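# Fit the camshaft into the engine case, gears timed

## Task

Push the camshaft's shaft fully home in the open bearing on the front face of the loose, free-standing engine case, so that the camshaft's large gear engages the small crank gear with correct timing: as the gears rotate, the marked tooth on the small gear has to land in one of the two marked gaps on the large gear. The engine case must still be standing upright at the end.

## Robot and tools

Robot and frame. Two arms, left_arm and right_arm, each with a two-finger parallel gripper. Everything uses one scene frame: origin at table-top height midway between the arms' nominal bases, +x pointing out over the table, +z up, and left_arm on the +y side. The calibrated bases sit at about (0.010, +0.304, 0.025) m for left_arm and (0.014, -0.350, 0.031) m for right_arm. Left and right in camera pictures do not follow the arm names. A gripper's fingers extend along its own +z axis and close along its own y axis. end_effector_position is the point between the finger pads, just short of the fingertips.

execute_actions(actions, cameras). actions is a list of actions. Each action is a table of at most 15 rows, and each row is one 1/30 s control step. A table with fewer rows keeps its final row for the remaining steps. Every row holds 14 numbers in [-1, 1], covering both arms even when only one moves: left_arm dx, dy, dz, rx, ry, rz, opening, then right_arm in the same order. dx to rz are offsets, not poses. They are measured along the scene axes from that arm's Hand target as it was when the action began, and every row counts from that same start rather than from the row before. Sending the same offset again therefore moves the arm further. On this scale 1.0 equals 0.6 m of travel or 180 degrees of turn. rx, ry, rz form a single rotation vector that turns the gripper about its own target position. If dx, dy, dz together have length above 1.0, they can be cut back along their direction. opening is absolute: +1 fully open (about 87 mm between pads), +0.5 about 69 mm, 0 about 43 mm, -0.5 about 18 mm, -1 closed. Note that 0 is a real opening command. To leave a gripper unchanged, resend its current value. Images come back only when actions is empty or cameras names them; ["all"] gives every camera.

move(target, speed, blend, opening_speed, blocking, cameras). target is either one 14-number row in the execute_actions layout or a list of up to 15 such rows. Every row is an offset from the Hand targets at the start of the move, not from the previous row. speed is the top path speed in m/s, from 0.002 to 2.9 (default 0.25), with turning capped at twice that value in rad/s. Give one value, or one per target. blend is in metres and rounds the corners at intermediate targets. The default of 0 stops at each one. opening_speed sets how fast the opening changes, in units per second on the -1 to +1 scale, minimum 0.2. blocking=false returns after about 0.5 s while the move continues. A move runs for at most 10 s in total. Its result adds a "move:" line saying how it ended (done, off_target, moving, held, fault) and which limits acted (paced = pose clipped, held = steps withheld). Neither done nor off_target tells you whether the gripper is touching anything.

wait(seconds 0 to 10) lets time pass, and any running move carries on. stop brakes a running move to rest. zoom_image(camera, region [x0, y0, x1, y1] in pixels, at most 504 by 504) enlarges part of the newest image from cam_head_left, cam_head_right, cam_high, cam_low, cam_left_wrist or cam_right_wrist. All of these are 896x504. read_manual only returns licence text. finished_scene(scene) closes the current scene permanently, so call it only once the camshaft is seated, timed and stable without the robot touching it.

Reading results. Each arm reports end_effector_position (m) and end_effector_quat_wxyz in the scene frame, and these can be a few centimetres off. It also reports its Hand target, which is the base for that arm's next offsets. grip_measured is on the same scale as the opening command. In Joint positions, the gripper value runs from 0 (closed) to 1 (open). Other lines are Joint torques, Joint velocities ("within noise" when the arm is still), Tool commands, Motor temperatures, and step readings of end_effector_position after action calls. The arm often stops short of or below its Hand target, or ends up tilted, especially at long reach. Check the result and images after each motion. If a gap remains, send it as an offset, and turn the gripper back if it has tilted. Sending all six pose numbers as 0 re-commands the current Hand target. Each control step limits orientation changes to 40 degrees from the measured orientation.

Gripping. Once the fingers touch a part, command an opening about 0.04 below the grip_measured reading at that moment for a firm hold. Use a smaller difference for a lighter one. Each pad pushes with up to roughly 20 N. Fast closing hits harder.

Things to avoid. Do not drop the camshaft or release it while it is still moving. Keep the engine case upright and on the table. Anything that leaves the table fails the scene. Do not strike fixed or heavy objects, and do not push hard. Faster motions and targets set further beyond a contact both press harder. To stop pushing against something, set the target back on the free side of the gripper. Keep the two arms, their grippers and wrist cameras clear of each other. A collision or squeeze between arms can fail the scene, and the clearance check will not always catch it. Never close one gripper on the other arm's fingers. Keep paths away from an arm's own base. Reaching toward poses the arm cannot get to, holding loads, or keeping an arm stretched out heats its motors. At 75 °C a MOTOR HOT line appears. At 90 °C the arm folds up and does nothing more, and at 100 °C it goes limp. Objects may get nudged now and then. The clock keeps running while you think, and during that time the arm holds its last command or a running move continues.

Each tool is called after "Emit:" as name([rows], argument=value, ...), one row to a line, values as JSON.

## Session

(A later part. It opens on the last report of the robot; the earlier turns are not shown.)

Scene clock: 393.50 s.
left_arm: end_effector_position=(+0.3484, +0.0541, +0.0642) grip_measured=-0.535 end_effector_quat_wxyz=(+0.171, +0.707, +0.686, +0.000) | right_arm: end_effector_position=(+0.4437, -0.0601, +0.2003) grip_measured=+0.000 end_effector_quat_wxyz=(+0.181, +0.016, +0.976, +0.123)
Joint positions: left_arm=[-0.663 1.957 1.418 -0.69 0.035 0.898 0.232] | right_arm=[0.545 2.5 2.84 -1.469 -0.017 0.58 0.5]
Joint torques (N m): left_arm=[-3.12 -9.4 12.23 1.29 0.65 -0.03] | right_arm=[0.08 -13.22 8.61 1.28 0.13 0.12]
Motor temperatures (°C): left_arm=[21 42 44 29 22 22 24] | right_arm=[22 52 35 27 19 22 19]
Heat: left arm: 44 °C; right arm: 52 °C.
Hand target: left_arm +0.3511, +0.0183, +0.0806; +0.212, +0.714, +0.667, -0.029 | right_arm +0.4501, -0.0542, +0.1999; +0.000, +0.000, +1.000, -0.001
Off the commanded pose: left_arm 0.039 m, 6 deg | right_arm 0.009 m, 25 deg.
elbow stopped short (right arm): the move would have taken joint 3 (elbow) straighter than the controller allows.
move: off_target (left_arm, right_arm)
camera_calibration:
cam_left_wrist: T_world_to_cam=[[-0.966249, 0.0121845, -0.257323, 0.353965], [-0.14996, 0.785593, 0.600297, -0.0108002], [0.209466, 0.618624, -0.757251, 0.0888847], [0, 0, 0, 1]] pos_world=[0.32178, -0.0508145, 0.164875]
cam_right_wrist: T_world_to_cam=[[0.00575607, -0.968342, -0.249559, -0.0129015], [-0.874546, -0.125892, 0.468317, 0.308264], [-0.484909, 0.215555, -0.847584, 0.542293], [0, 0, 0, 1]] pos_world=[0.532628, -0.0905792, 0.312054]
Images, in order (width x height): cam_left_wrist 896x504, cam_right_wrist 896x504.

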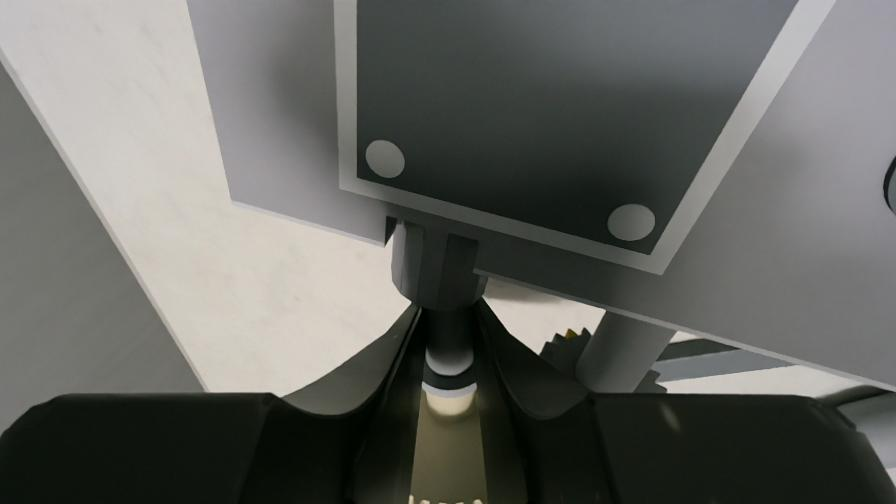

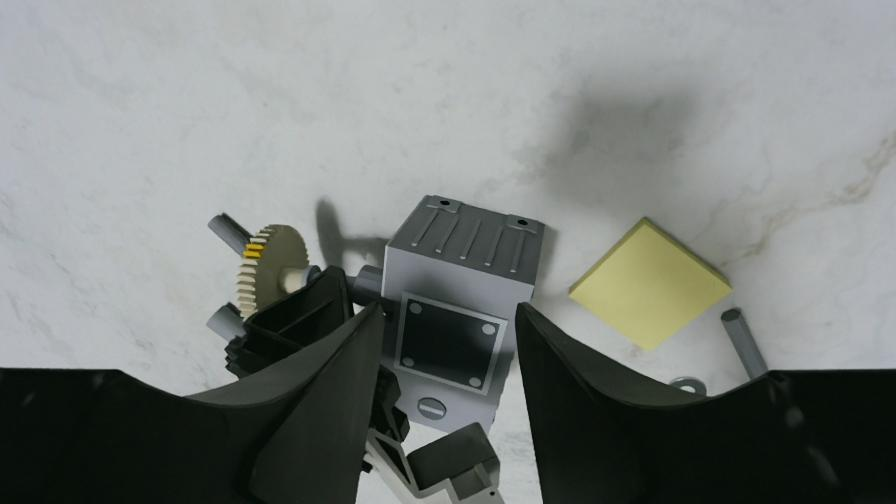

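Emit:
move([
  [0.0,0.04,0.0,0,0,0,-0.56,0,0,0,0,0,0,0],
  [0.0,0.056,0.0,0,0,0,-0.56,0,0,0,0,0,0,0],
  [0.0,0.056,0.0,0,0,0,-0.9,0,0,0,0,0,0,0],
  [-0.004,0.03,0.0,0,0,0,-0.9,0,0,0,0,0,0,0],
], speed=0.04, cameras=["cam_left_wrist","cam_right_wrist","cam_low"])

Emit:
zoom_image(camera="cam_right_wrist", region=[200, 200, 400, 340])

Emit:
zoom_image(camera="cam_low", region=[490, 190, 620, 290])

Scene clock: 401.93 s.
left_arm: end_effector_position=(+0.3482, +0.0552, +0.0641) grip_measured=-0.535 end_effector_quat_wxyz=(+0.185, +0.711, +0.679, -0.017) | right_arm: end_effector_position=(+0.4437, -0.0601, +0.2003) grip_measured=+0.000 end_effector_quat_wxyz=(+0.181, +0.016, +0.976, +0.123)
Joint positions: left_arm=[-0.644 1.931 1.378 -0.652 0.08 0.923 0.232] | right_arm=[0.545 2.5 2.84 -1.469 -0.017 0.58 0.5]
Joint torques (N m): left_arm=[-1.95 -10.67 9.96 1.13 0.36 0] | right_arm=[0.1 -13.26 8.61 1.28 0.12 0.12]
Heat: left arm: 44 °C; right arm: 52 °C.
Hand target: left_arm +0.3486, +0.0364, +0.0805; +0.212, +0.714, +0.667, -0.029 | right_arm +0.4501, -0.0542, +0.1999; +0.000, +0.000, +1.000, -0.001
Off the commanded pose: left_arm 0.025 m, 4 deg | right_arm 0.009 m, 25 deg.
elbow stopped short (right arm): the move would have taken joint 3 (elbow) straighter than the controller allows.
move: off_target (left_arm, right_arm); target 3's new opening was sent with left_arm's hand 0.017 m and 3 deg from that target
camera_calibration:
cam_left_wrist: T_world_to_cam=[[-0.966289, 0.0211622, -0.256588, 0.353192], [-0.132735, 0.813006, 0.566924, -0.0169673], [0.220605, 0.58187, -0.78279, 0.0879187], [0, 0, 0, 1]] pos_world=[0.319638, -0.0448371, 0.169066]
cam_right_wrist: T_world_to_cam=[[0.00575607, -0.968342, -0.249559, -0.0129015], [-0.874546, -0.125892, 0.468317, 0.308264], [-0.484909, 0.215555, -0.847584, 0.542293], [0, 0, 0, 1]] pos_world=[0.532628, -0.0905792, 0.312054]
Images, in order (width x height): cam_low 896x504, cam_left_wrist 896x504, cam_right_wrist 896x504.

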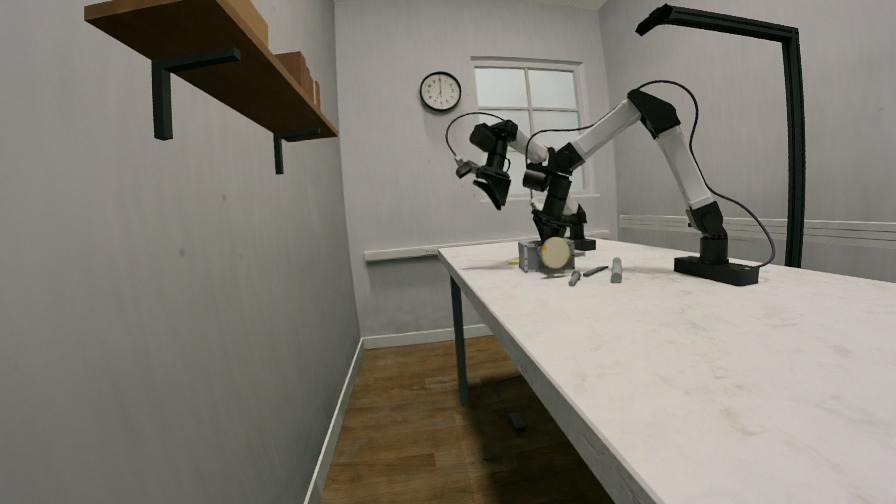

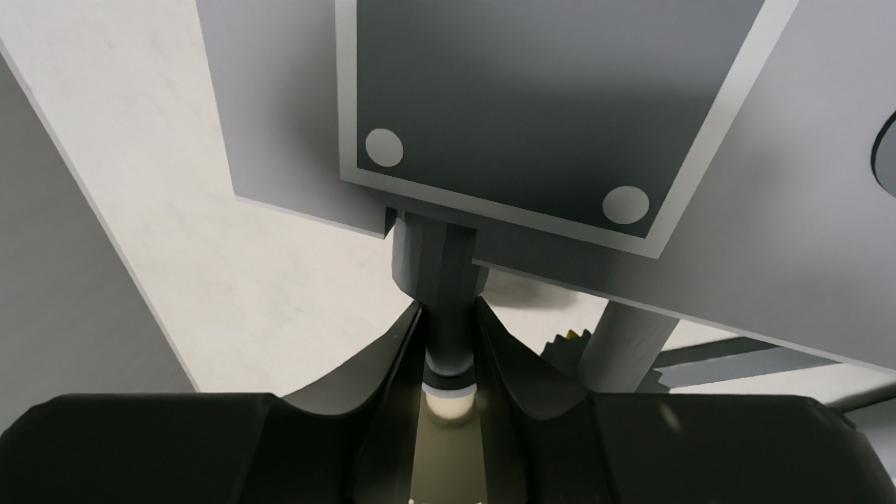

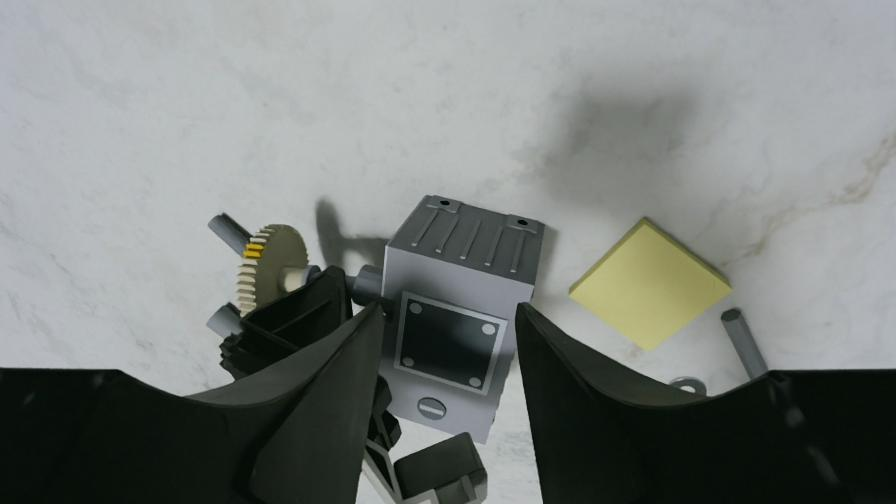

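Scaled by 2.520.

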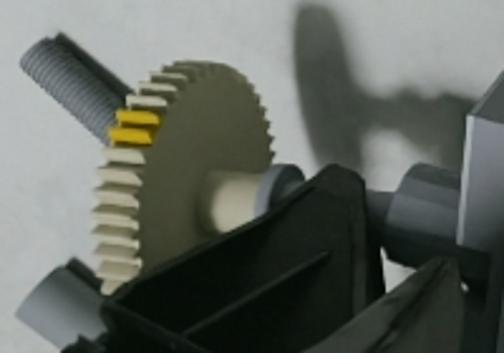

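Scaled by 3.877.

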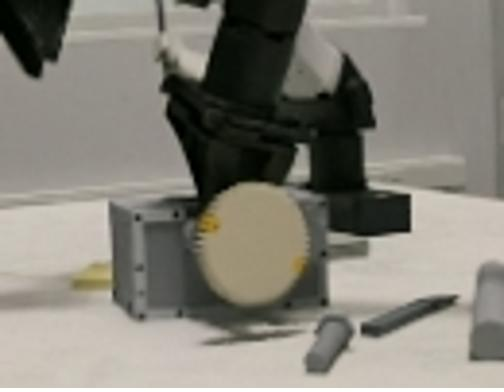

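Emit:
move([
  [0.012,0.03,0.0,0,0,0,-0.7,0,0,0,0,0,0,0],
  [0.010,0.0,0.0,0,0,0,-0.9,0,0,0,0,0,0,0],
], speed=0.04, cameras=["cam_left_wrist","cam_right_wrist"])

Emit:
zoom_image(camera="cam_right_wrist", region=[200, 200, 400, 340])

Scene clock: 413.97 s.
left_arm: end_effector_position=(+0.3489, +0.0550, +0.0650) grip_measured=-0.535 end_effector_quat_wxyz=(+0.186, +0.711, +0.677, -0.022) | right_arm: end_effector_position=(+0.4437, -0.0601, +0.2003) grip_measured=+0.000 end_effector_quat_wxyz=(+0.181, +0.016, +0.976, +0.123)
Joint positions: left_arm=[-0.637 1.931 1.382 -0.656 0.094 0.93 0.232] | right_arm=[0.545 2.5 2.84 -1.469 -0.017 0.58 0.5]
Joint torques (N m): left_arm=[-1.63 -9.35 11.66 1.09 0.28 -0.01] | right_arm=[0.03 -13.22 8.57 1.28 0.11 0.12]
Heat: left arm: 43 °C; right arm: 53 °C.
Hand target: left_arm +0.3546, +0.0364, +0.0805; +0.212, +0.714, +0.667, -0.029 | right_arm +0.4501, -0.0542, +0.1999; +0.000, +0.000, +1.000, -0.001
Off the commanded pose: left_arm 0.025 m, 3 deg | right_arm 0.009 m, 25 deg.
elbow stopped short (right arm): the move would have taken joint 3 (elbow) straighter than the controller allows.
move: off_target (left_arm, right_arm); target 2's new opening was sent with left_arm's hand 0.025 m and 3 deg from that target
camera_calibration:
cam_left_wrist: T_world_to_cam=[[-0.967607, 0.0235855, -0.251359, 0.354098], [-0.1256, 0.818701, 0.560316, -0.0196569], [0.219003, 0.573736, -0.789218, 0.0900441], [0, 0, 0, 1]] pos_world=[0.320439, -0.04392, 0.171084]
cam_right_wrist: T_world_to_cam=[[0.00575607, -0.968342, -0.249559, -0.0129015], [-0.874546, -0.125892, 0.468317, 0.308264], [-0.484909, 0.215555, -0.847584, 0.542293], [0, 0, 0, 1]] pos_world=[0.532628, -0.0905792, 0.312054]
Images, in order (width x height): cam_left_wrist 896x504, cam_right_wrist 896x504.

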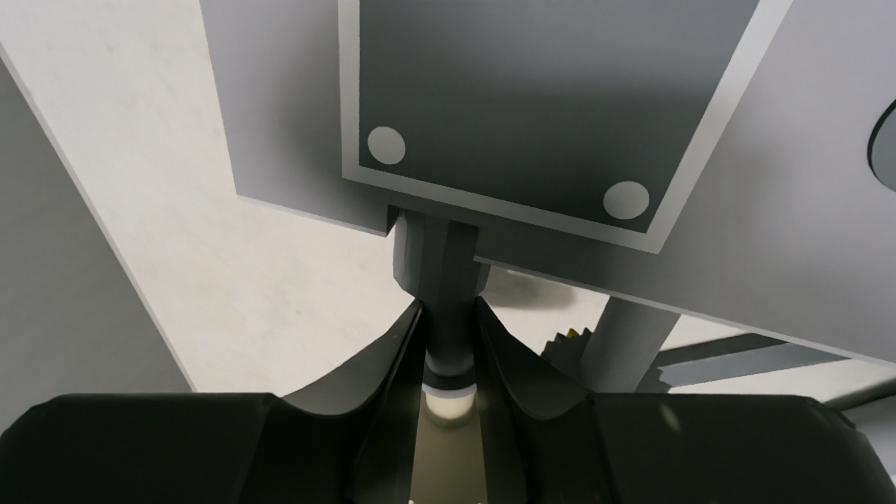

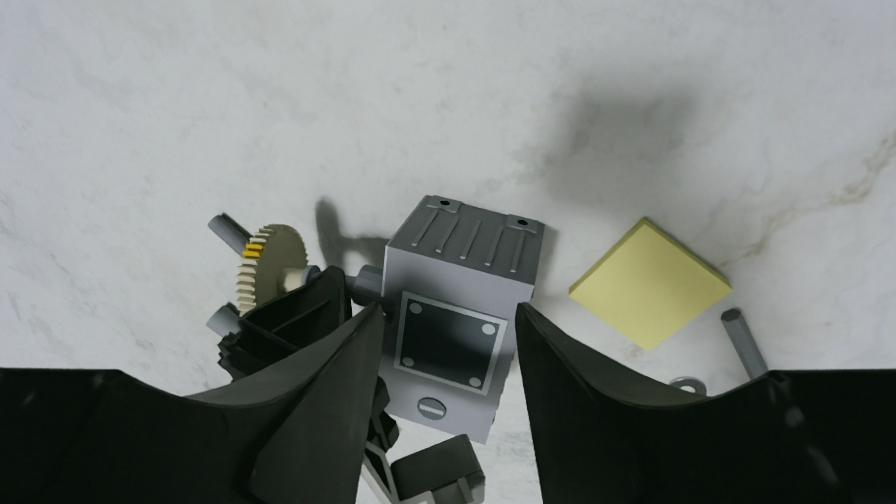

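Scaled by 2.520.

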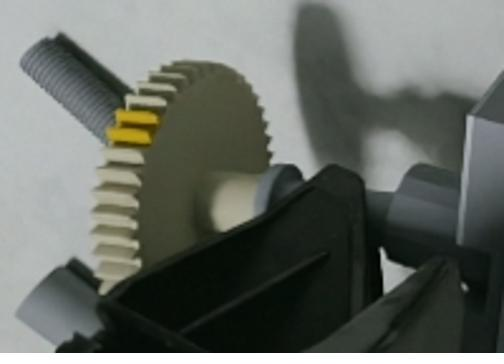

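Emit:
move([
  [0.010,0.026,0.0,0,0,0,-0.9,0,0,0,0,0,0,0],
  [0.010,0.0,0.0,0,0,0,-0.9,0,0,0,0,0,0,0],
  [0.010,-0.015,-0.003,0,0,0,-0.9,0,0,0,0,0,0,0],
], speed=0.04, cameras=["cam_left_wrist","cam_right_wrist"])

Emit:
zoom_image(camera="cam_right_wrist", region=[200, 200, 400, 340])

Scene clock: 419.77 s.
left_arm: end_effector_position=(+0.3507, +0.0539, +0.0646) grip_measured=-0.535 end_effector_quat_wxyz=(+0.174, +0.711, +0.681, -0.019) | right_arm: end_effector_position=(+0.4437, -0.0601, +0.2003) grip_measured=+0.000 end_effector_quat_wxyz=(+0.181, +0.016, +0.976, +0.123)
Joint positions: left_arm=[-0.642 1.959 1.426 -0.695 0.082 0.924 0.232] | right_arm=[0.545 2.5 2.84 -1.469 -0.017 0.58 0.5]
Joint torques (N m): left_arm=[-1.98 -8.83 11.93 1.37 0.36 -0.02] | right_arm=[0.08 -13.22 8.64 1.26 0.12 0.13]
Heat: left arm: 44 °C; right arm: 53 °C.
Hand target: left_arm +0.3607, +0.0274, +0.0787; +0.212, +0.714, +0.667, -0.029 | right_arm +0.4501, -0.0542, +0.1999; +0.000, +0.000, +1.000, -0.001
Off the commanded pose: left_arm 0.032 m, 5 deg | right_arm 0.009 m, 25 deg.
elbow stopped short (right arm): the move would have taken joint 3 (elbow) straighter than the controller allows.
move: off_target (left_arm, right_arm)
camera_calibration:
cam_left_wrist: T_world_to_cam=[[-0.970971, 0.0238892, -0.238003, 0.356085], [-0.122451, 0.805095, 0.580368, -0.0199967], [0.20548, 0.592664, -0.778799, 0.0930649], [0, 0, 0, 1]] pos_world=[0.324176, -0.0475636, 0.168834]
cam_right_wrist: T_world_to_cam=[[0.00575607, -0.968342, -0.249559, -0.0129015], [-0.874546, -0.125892, 0.468317, 0.308264], [-0.484909, 0.215555, -0.847584, 0.542293], [0, 0, 0, 1]] pos_world=[0.532628, -0.0905792, 0.312054]
Images, in order (width x height): cam_left_wrist 896x504, cam_right_wrist 896x504.

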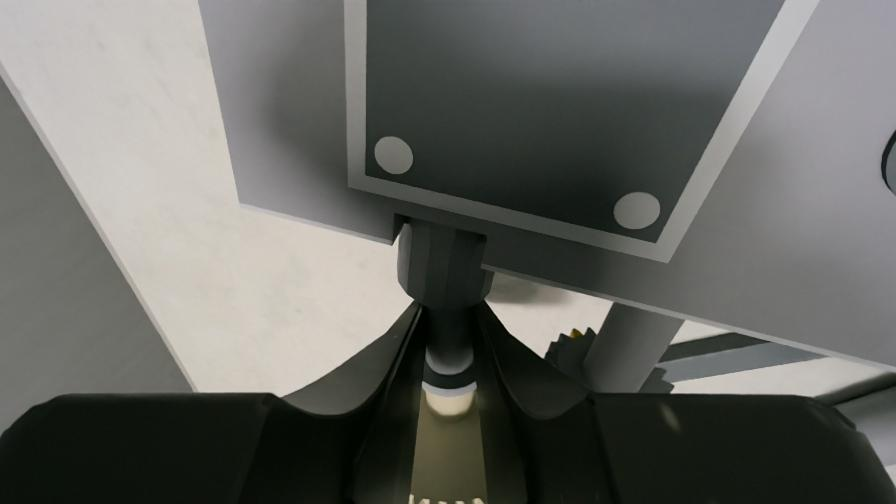

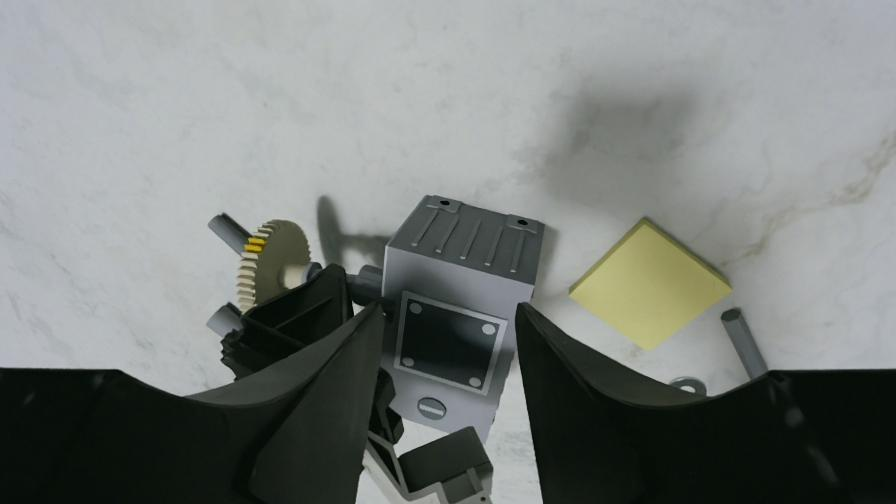

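Scaled by 2.520.

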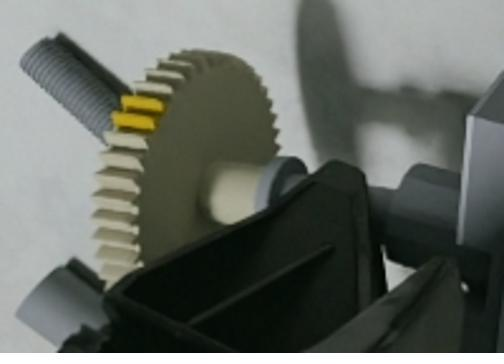

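Emit:
move([
  [0.006,0.016,0.0,0,0,0,-0.9,0,0,0,0,0,0,0],
  [0.006,-0.01,0.012,0,0,0,-0.9,0,0,0,0,0,0,0],
  [0.006,-0.01,-0.008,0,0,0,-0.9,0,0,0,0,0,0,0],
  [0.00,-0.01,0.004,0,0,0,-0.9,0,0,0,0,0,0,0],
], speed=0.03, cameras=["cam_left_wrist","cam_right_wrist"])

Emit:
zoom_image(camera="cam_right_wrist", region=[200, 200, 400, 340])

Scene clock: 427.00 s.
left_arm: end_effector_position=(+0.3510, +0.0532, +0.0644) grip_measured=-0.535 end_effector_quat_wxyz=(+0.159, +0.711, +0.684, -0.014) | right_arm: end_effector_position=(+0.4437, -0.0601, +0.2003) grip_measured=+0.000 end_effector_quat_wxyz=(+0.181, +0.016, +0.976, +0.123)
Joint positions: left_arm=[-0.648 1.987 1.47 -0.74 0.066 0.916 0.232] | right_arm=[0.545 2.5 2.84 -1.469 -0.017 0.58 0.5]
Joint torques (N m): left_arm=[-2.3 -10.4 10.47 1.6 0.45 -0.05] | right_arm=[0.09 -13.19 8.65 1.27 0.12 0.12]
Heat: left arm: 46 °C; right arm: 53 °C.
Hand target: left_arm +0.3607, +0.0214, +0.0812; +0.212, +0.714, +0.667, -0.029 | right_arm +0.4501, -0.0542, +0.1999; +0.000, +0.000, +1.000, -0.001
Off the commanded pose: left_arm 0.037 m, 7 deg | right_arm 0.009 m, 25 deg.
elbow stopped short (right arm): the move would have taken joint 3 (elbow) straighter than the controller allows.
move: off_target (left_arm, right_arm)
camera_calibration:
cam_left_wrist: T_world_to_cam=[[-0.974577, 0.0243992, -0.222719, 0.356454], [-0.118264, 0.78827, 0.603857, -0.0212974], [0.190296, 0.614845, -0.765345, 0.0964553], [0, 0, 0, 1]] pos_world=[0.326518, -0.0512142, 0.166071]
cam_right_wrist: T_world_to_cam=[[0.00575607, -0.968342, -0.249559, -0.0129015], [-0.874546, -0.125892, 0.468317, 0.308264], [-0.484909, 0.215555, -0.847584, 0.542293], [0, 0, 0, 1]] pos_world=[0.532628, -0.0905792, 0.312054]
Images, in order (width x height): cam_left_wrist 896x504, cam_right_wrist 896x504.

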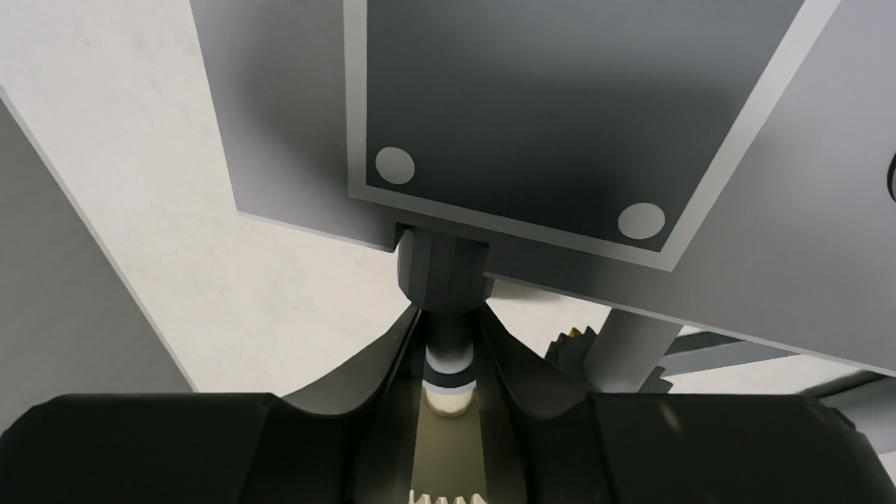

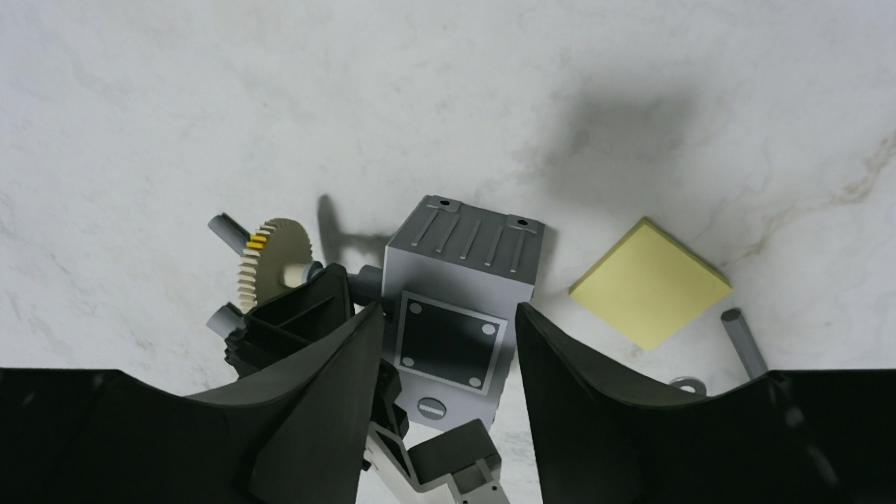

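Scaled by 2.520.

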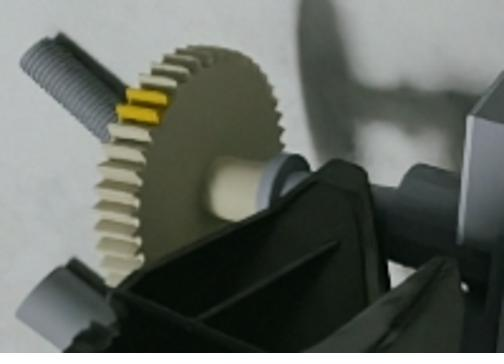

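Emit:
move([
  [0,0.04,-0.01,0,0,0,-0.9,0,0,0,0,0,0,0],
  [0,0.04,-0.01,0,0,0,-0.42,0,0,0,0,0,0,0],
], speed=0.04, opening_speed=0.3, cameras=["cam_left_wrist","cam_right_wrist"])

Emit:
zoom_image(camera="cam_right_wrist", region=[200, 200, 400, 340])

Scene clock: 439.77 s.
left_arm: end_effector_position=(+0.3540, +0.0527, +0.0620) grip_measured=-0.420 end_effector_quat_wxyz=(+0.180, +0.715, +0.675, -0.025) | right_arm: end_effector_position=(+0.4437, -0.0601, +0.2003) grip_measured=+0.000 end_effector_quat_wxyz=(+0.181, +0.016, +0.976, +0.123)
Joint positions: left_arm=[-0.632 1.965 1.422 -0.676 0.099 0.942 0.29] | right_arm=[0.545 2.5 2.84 -1.469 -0.017 0.58 0.5]
Joint torques (N m): left_arm=[0.57 -12.05 6.74 1.46 0.32 0.14] | right_arm=[0.1 -13.18 8.62 1.26 0.12 0.12]
Heat: left arm: 46 °C; right arm: 53 °C.
Hand target: left_arm +0.3607, +0.0454, +0.0752; +0.212, +0.714, +0.667, -0.029 | right_arm +0.4501, -0.0542, +0.1999; +0.000, +0.000, +1.000, -0.001
Off the commanded pose: left_arm 0.016 m, 4 deg | right_arm 0.009 m, 25 deg.
elbow stopped short (right arm): the move would have taken joint 3 (elbow) straighter than the controller allows.
move: off_target (left_arm, right_arm); target 2's new opening was sent with left_arm's hand 0.020 m and 5 deg from that target
camera_calibration:
cam_left_wrist: T_world_to_cam=[[-0.970237, 0.0337047, -0.239801, 0.358028], [-0.112096, 0.815267, 0.568132, -0.0205346], [0.214651, 0.578103, -0.787224, 0.089103], [0, 0, 0, 1]] pos_world=[0.325944, -0.0468367, 0.167666]
cam_right_wrist: T_world_to_cam=[[0.00575607, -0.968342, -0.249559, -0.0129015], [-0.874546, -0.125892, 0.468317, 0.308264], [-0.484909, 0.215555, -0.847584, 0.542293], [0, 0, 0, 1]] pos_world=[0.532628, -0.0905792, 0.312054]
Images, in order (width x height): cam_left_wrist 896x504, cam_right_wrist 896x504.

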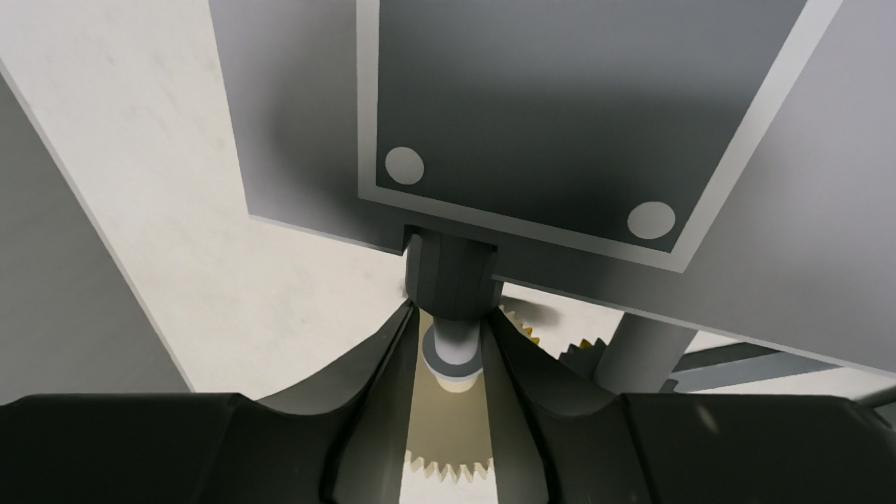

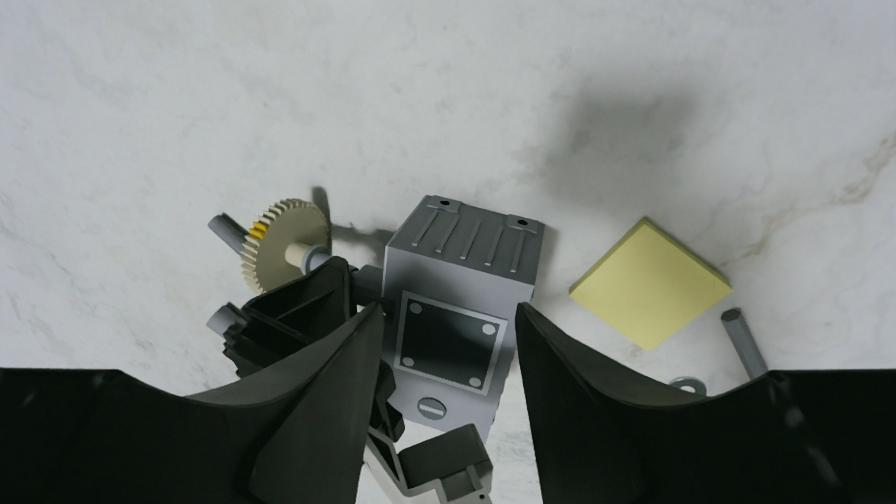

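Scaled by 2.520.

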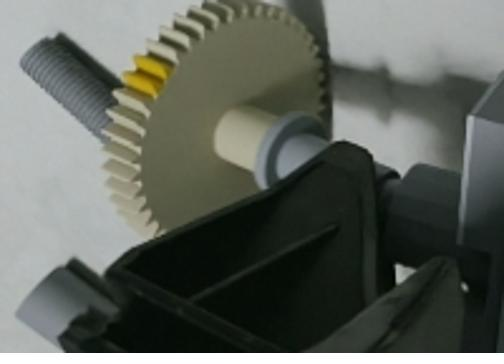

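Emit:
move([
  [-0.003,0.026,-0.022,0,0,0,-0.42,0,0,0,0,0,0,0],
  [-0.003,0.026,-0.022,0,0,0,-0.75,0,0,0,0,0,0,0],
], speed=0.04, opening_speed=0.4, cameras=["cam_left_wrist","cam_right_wrist"])

Emit:
zoom_image(camera="cam_right_wrist", region=[200, 200, 400, 340])

Scene clock: 446.77 s.
left_arm: end_effector_position=(+0.3567, +0.0632, +0.0517) grip_measured=-0.535 end_effector_quat_wxyz=(+0.192, +0.714, +0.673, -0.026) | right_arm: end_effector_position=(+0.4437, -0.0601, +0.2003) grip_measured=+0.000 end_effector_quat_wxyz=(+0.181, +0.016, +0.976, +0.123)
Joint positions: left_arm=[-0.603 1.943 1.341 -0.595 0.116 0.969 0.232] | right_arm=[0.545 2.5 2.84 -1.469 -0.017 0.58 0.5]
Joint torques (N m): left_arm=[0.61 -11.79 6.17 1.26 0.31 0.13] | right_arm=[0.1 -13.19 8.66 1.27 0.12 0.12]
Heat: left arm: 46 °C; right arm: 53 °C.
Hand target: left_arm +0.3589, +0.0609, +0.0621; +0.212, +0.714, +0.667, -0.029 | right_arm +0.4501, -0.0542, +0.1999; +0.000, +0.000, +1.000, -0.001
Off the commanded pose: left_arm 0.011 m, 2 deg | right_arm 0.009 m, 25 deg.
elbow stopped short (right arm): the move would have taken joint 3 (elbow) straighter than the controller allows.
move: off_target (left_arm, right_arm); target 2's new opening was sent with left_arm's hand 0.011 m and 3 deg from that target
camera_calibration:
cam_left_wrist: T_world_to_cam=[[-0.966093, 0.0307074, -0.256363, 0.357293], [-0.119535, 0.826892, 0.54951, -0.020033], [0.228858, 0.561522, -0.795184, 0.0706831], [0, 0, 0, 1]] pos_world=[0.326607, -0.0340965, 0.158811]
cam_right_wrist: T_world_to_cam=[[0.00575607, -0.968342, -0.249559, -0.0129015], [-0.874546, -0.125892, 0.468317, 0.308264], [-0.484909, 0.215555, -0.847584, 0.542293], [0, 0, 0, 1]] pos_world=[0.532628, -0.0905792, 0.312054]
Images, in order (width x height): cam_left_wrist 896x504, cam_right_wrist 896x504.

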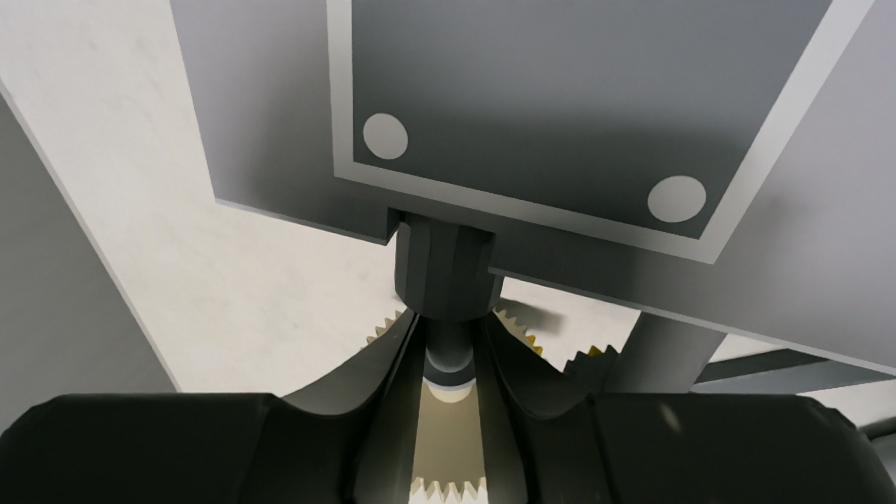

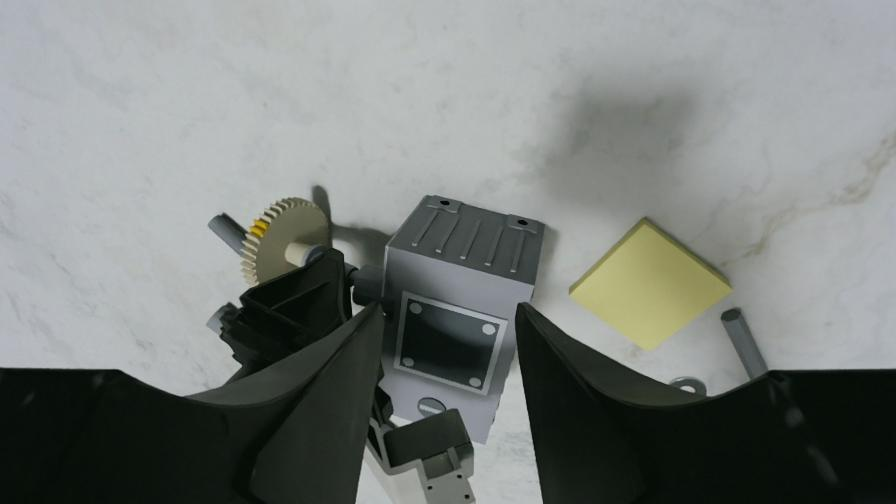

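Scaled by 2.520.

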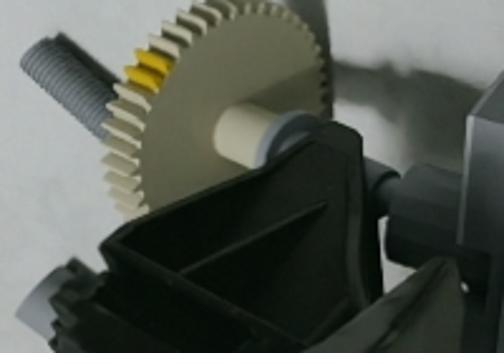

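Emit:
move([
  [0.002,0.004,0.044,0,0,0,-0.56,0,0,0,0,0,0,0],
], speed=0.04, cameras=["cam_left_wrist","cam_right_wrist"])

Emit:
zoom_image(camera="cam_right_wrist", region=[200, 200, 400, 340])

Scene clock: 451.63 s.
left_arm: end_effector_position=(+0.3527, +0.0706, +0.0603) grip_measured=-0.535 end_effector_quat_wxyz=(+0.183, +0.713, +0.676, -0.026) | right_arm: end_effector_position=(+0.4437, -0.0601, +0.2003) grip_measured=+0.000 end_effector_quat_wxyz=(+0.181, +0.016, +0.976, +0.123)
Joint positions: left_arm=[-0.595 1.921 1.352 -0.649 0.116 0.974 0.232] | right_arm=[0.545 2.5 2.84 -1.469 -0.017 0.58 0.5]
Joint torques (N m): left_arm=[0.55 -12.63 11.04 0.77 0.31 0.15] | right_arm=[0.06 -13.23 8.65 1.27 0.12 0.11]
Motor temperatures (°C): left_arm=[21 47 44 29 22 22 24] | right_arm=[22 54 35 27 19 22 19]
Heat: left arm: 47 °C; right arm: 54 °C.
Hand target: left_arm +0.3601, +0.0635, +0.0884; +0.212, +0.714, +0.667, -0.029 | right_arm +0.4501, -0.0542, +0.1999; +0.000, +0.000, +1.000, -0.001
Off the commanded pose: left_arm 0.030 m, 4 deg | right_arm 0.009 m, 25 deg.
elbow stopped short (right arm): the move would have taken joint 3 (elbow) straighter than the controller allows.
move: off_target (left_arm, right_arm)
camera_calibration:
cam_left_wrist: T_world_to_cam=[[-0.969996, 0.0300188, -0.24126, 0.355942], [-0.114472, 0.819075, 0.56215, -0.0333648], [0.214485, 0.572901, -0.791063, 0.0783131], [0, 0, 0, 1]] pos_world=[0.324646, -0.0282224, 0.166581]
cam_right_wrist: T_world_to_cam=[[0.00575607, -0.968342, -0.249559, -0.0129015], [-0.874546, -0.125892, 0.468317, 0.308264], [-0.484909, 0.215555, -0.847584, 0.542293], [0, 0, 0, 1]] pos_world=[0.532628, -0.0905792, 0.312054]
Images, in order (width x height): cam_left_wrist 896x504, cam_right_wrist 896x504.

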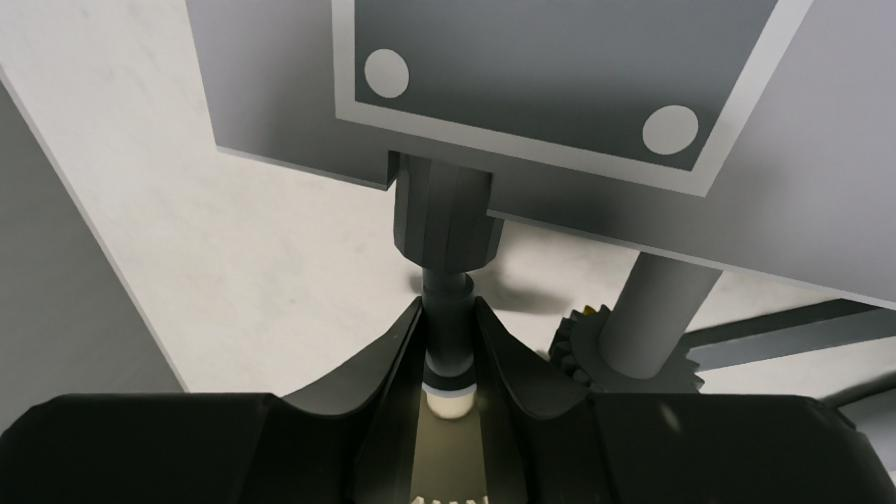

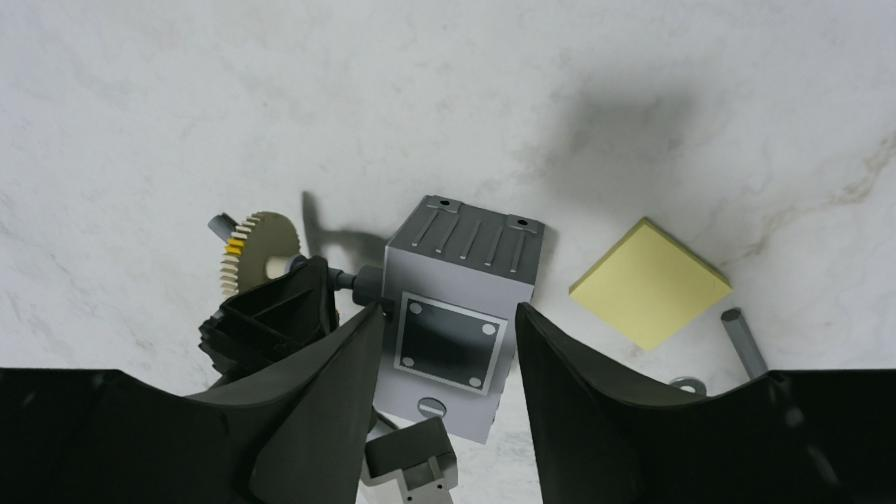

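Scaled by 2.520.

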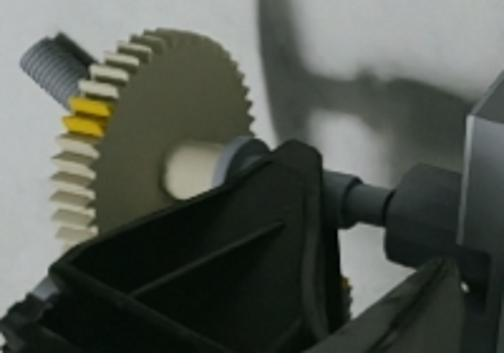

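Emit:
move([
  [0.003,0.0,-0.01,0,0,0,-0.9,0,0,0,0,0,0,0],
  [0.001,-0.025,-0.016,0,0,0,-0.9,0,0,0,0,0,0,0],
], speed=0.04, cameras=["cam_left_wrist","cam_right_wrist"])

Emit:
zoom_image(camera="cam_right_wrist", region=[200, 200, 400, 340])

Scene clock: 457.33 s.
left_arm: end_effector_position=(+0.3518, +0.0619, +0.0648) grip_measured=-0.535 end_effector_quat_wxyz=(+0.189, +0.714, +0.674, -0.028) | right_arm: end_effector_position=(+0.4437, -0.0601, +0.2003) grip_measured=+0.000 end_effector_quat_wxyz=(+0.181, +0.016, +0.976, +0.123)
Joint positions: left_arm=[-0.613 1.921 1.367 -0.65 0.116 0.96 0.232] | right_arm=[0.545 2.5 2.84 -1.469 -0.017 0.58 0.5]
Joint torques (N m): left_arm=[-0.73 -9.01 11.6 1.11 0.22 0.06] | right_arm=[0.05 -13.24 8.62 1.26 0.11 0.13]
Heat: left arm: 48 °C; right arm: 54 °C.
Hand target: left_arm +0.3608, +0.0484, +0.0789; +0.212, +0.714, +0.667, -0.029 | right_arm +0.4501, -0.0542, +0.1999; +0.000, +0.000, +1.000, -0.001
Off the commanded pose: left_arm 0.021 m, 3 deg | right_arm 0.009 m, 25 deg.
elbow stopped short (right arm): the move would have taken joint 3 (elbow) straighter than the controller allows.
move: off_target (left_arm, right_arm)
camera_calibration:
cam_left_wrist: T_world_to_cam=[[-0.967996, 0.0313991, -0.248995, 0.356146], [-0.115191, 0.825872, 0.551966, -0.0283884], [0.222969, 0.562982, -0.795824, 0.0850167], [0, 0, 0, 1]] pos_world=[0.322522, -0.0356004, 0.172006]
cam_right_wrist: T_world_to_cam=[[0.00575607, -0.968342, -0.249559, -0.0129015], [-0.874546, -0.125892, 0.468317, 0.308264], [-0.484909, 0.215555, -0.847584, 0.542293], [0, 0, 0, 1]] pos_world=[0.532628, -0.0905792, 0.312054]
Images, in order (width x height): cam_left_wrist 896x504, cam_right_wrist 896x504.

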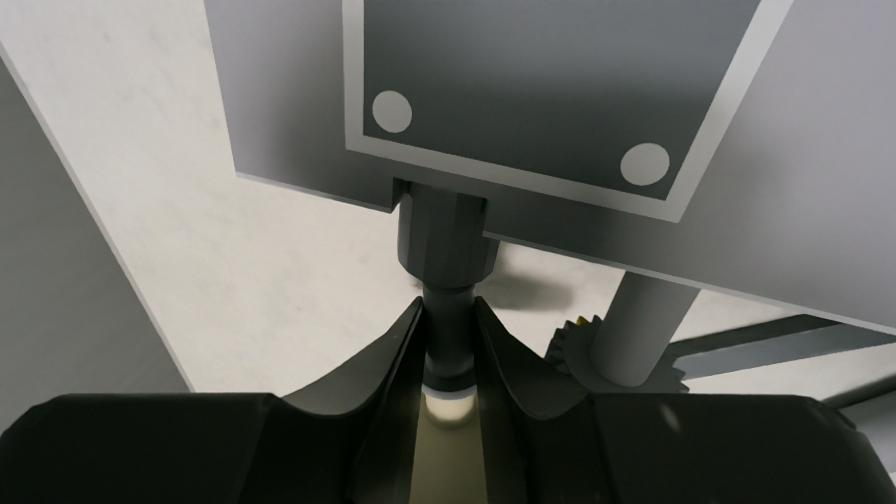

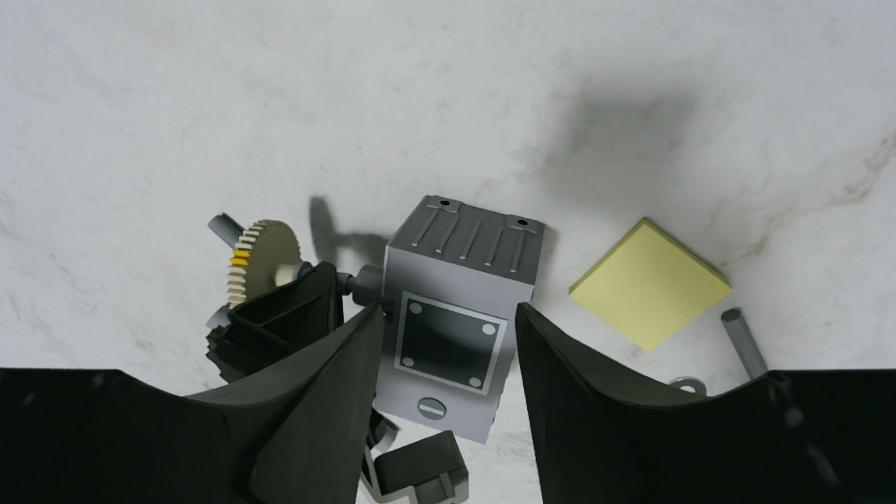

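Scaled by 2.520.

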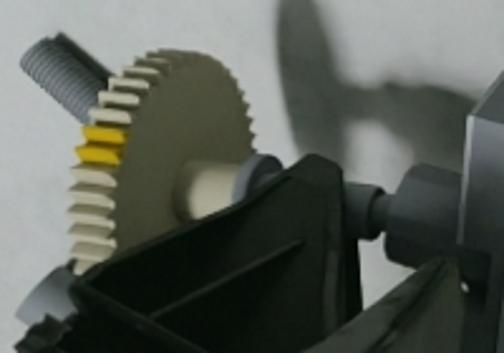

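Emit:
move([
  [0.003,0.006,-0.004,0,0,0,-0.9,0,0,0,0,0,0,0],
  [0.0025,-0.02,-0.006,0,0,0,-0.9,0,0,0,0,0,0,0],
], speed=0.04, cameras=["cam_left_wrist","cam_right_wrist"])

Emit:
zoom_image(camera="cam_right_wrist", region=[200, 200, 400, 340])

Scene clock: 462.27 s.
left_arm: end_effector_position=(+0.3514, +0.0545, +0.0623) grip_measured=-0.535 end_effector_quat_wxyz=(+0.183, +0.713, +0.676, -0.029) | right_arm: end_effector_position=(+0.4437, -0.0601, +0.2003) grip_measured=+0.000 end_effector_quat_wxyz=(+0.181, +0.016, +0.976, +0.123)
Joint positions: left_arm=[-0.629 1.948 1.398 -0.664 0.11 0.941 0.232] | right_arm=[0.545 2.5 2.84 -1.469 -0.017 0.58 0.5]
Joint torques (N m): left_arm=[-1.29 -8.61 11.67 1.27 0.18 0] | right_arm=[0.12 -13.23 8.59 1.27 0.13 0.12]
Heat: left arm: 48 °C; right arm: 54 °C.
Hand target: left_arm +0.3621, +0.0364, +0.0751; +0.212, +0.714, +0.667, -0.029 | right_arm +0.4501, -0.0542, +0.1999; +0.000, +0.000, +1.000, -0.001
Off the commanded pose: left_arm 0.025 m, 4 deg | right_arm 0.009 m, 25 deg.
elbow stopped short (right arm): the move would have taken joint 3 (elbow) straighter than the controller allows.
move: off_target (left_arm, right_arm)
camera_calibration:
cam_left_wrist: T_world_to_cam=[[-0.970673, 0.0293251, -0.238607, 0.355717], [-0.11252, 0.821684, 0.558726, -0.0221245], [0.212444, 0.569188, -0.794287, 0.0905874], [0, 0, 0, 1]] pos_world=[0.323551, -0.0438133, 0.16919]
cam_right_wrist: T_world_to_cam=[[0.00575607, -0.968342, -0.249559, -0.0129015], [-0.874546, -0.125892, 0.468317, 0.308264], [-0.484909, 0.215555, -0.847584, 0.542293], [0, 0, 0, 1]] pos_world=[0.532628, -0.0905792, 0.312054]
Images, in order (width x height): cam_left_wrist 896x504, cam_right_wrist 896x504.

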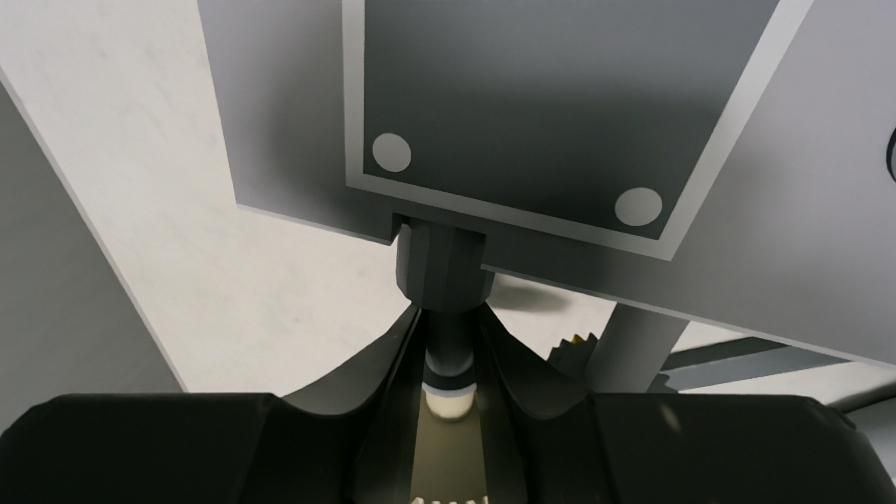

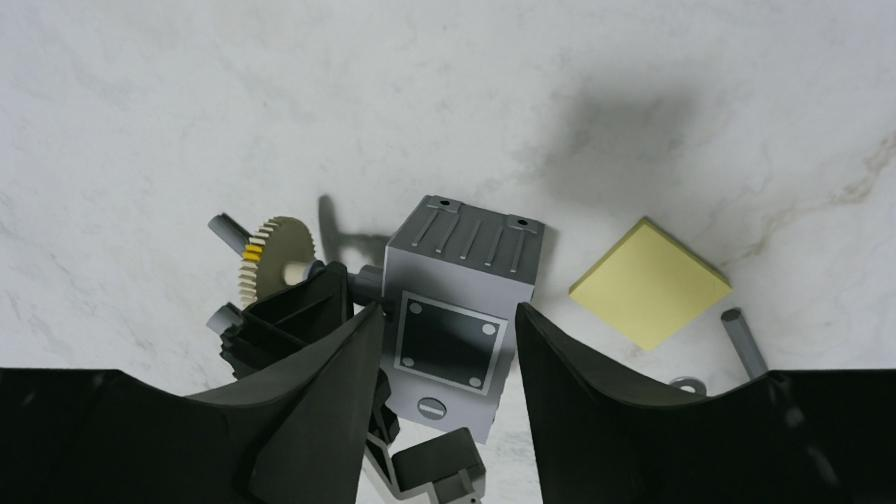

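Scaled by 2.520.

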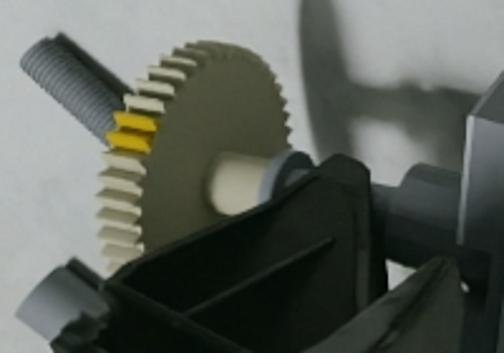

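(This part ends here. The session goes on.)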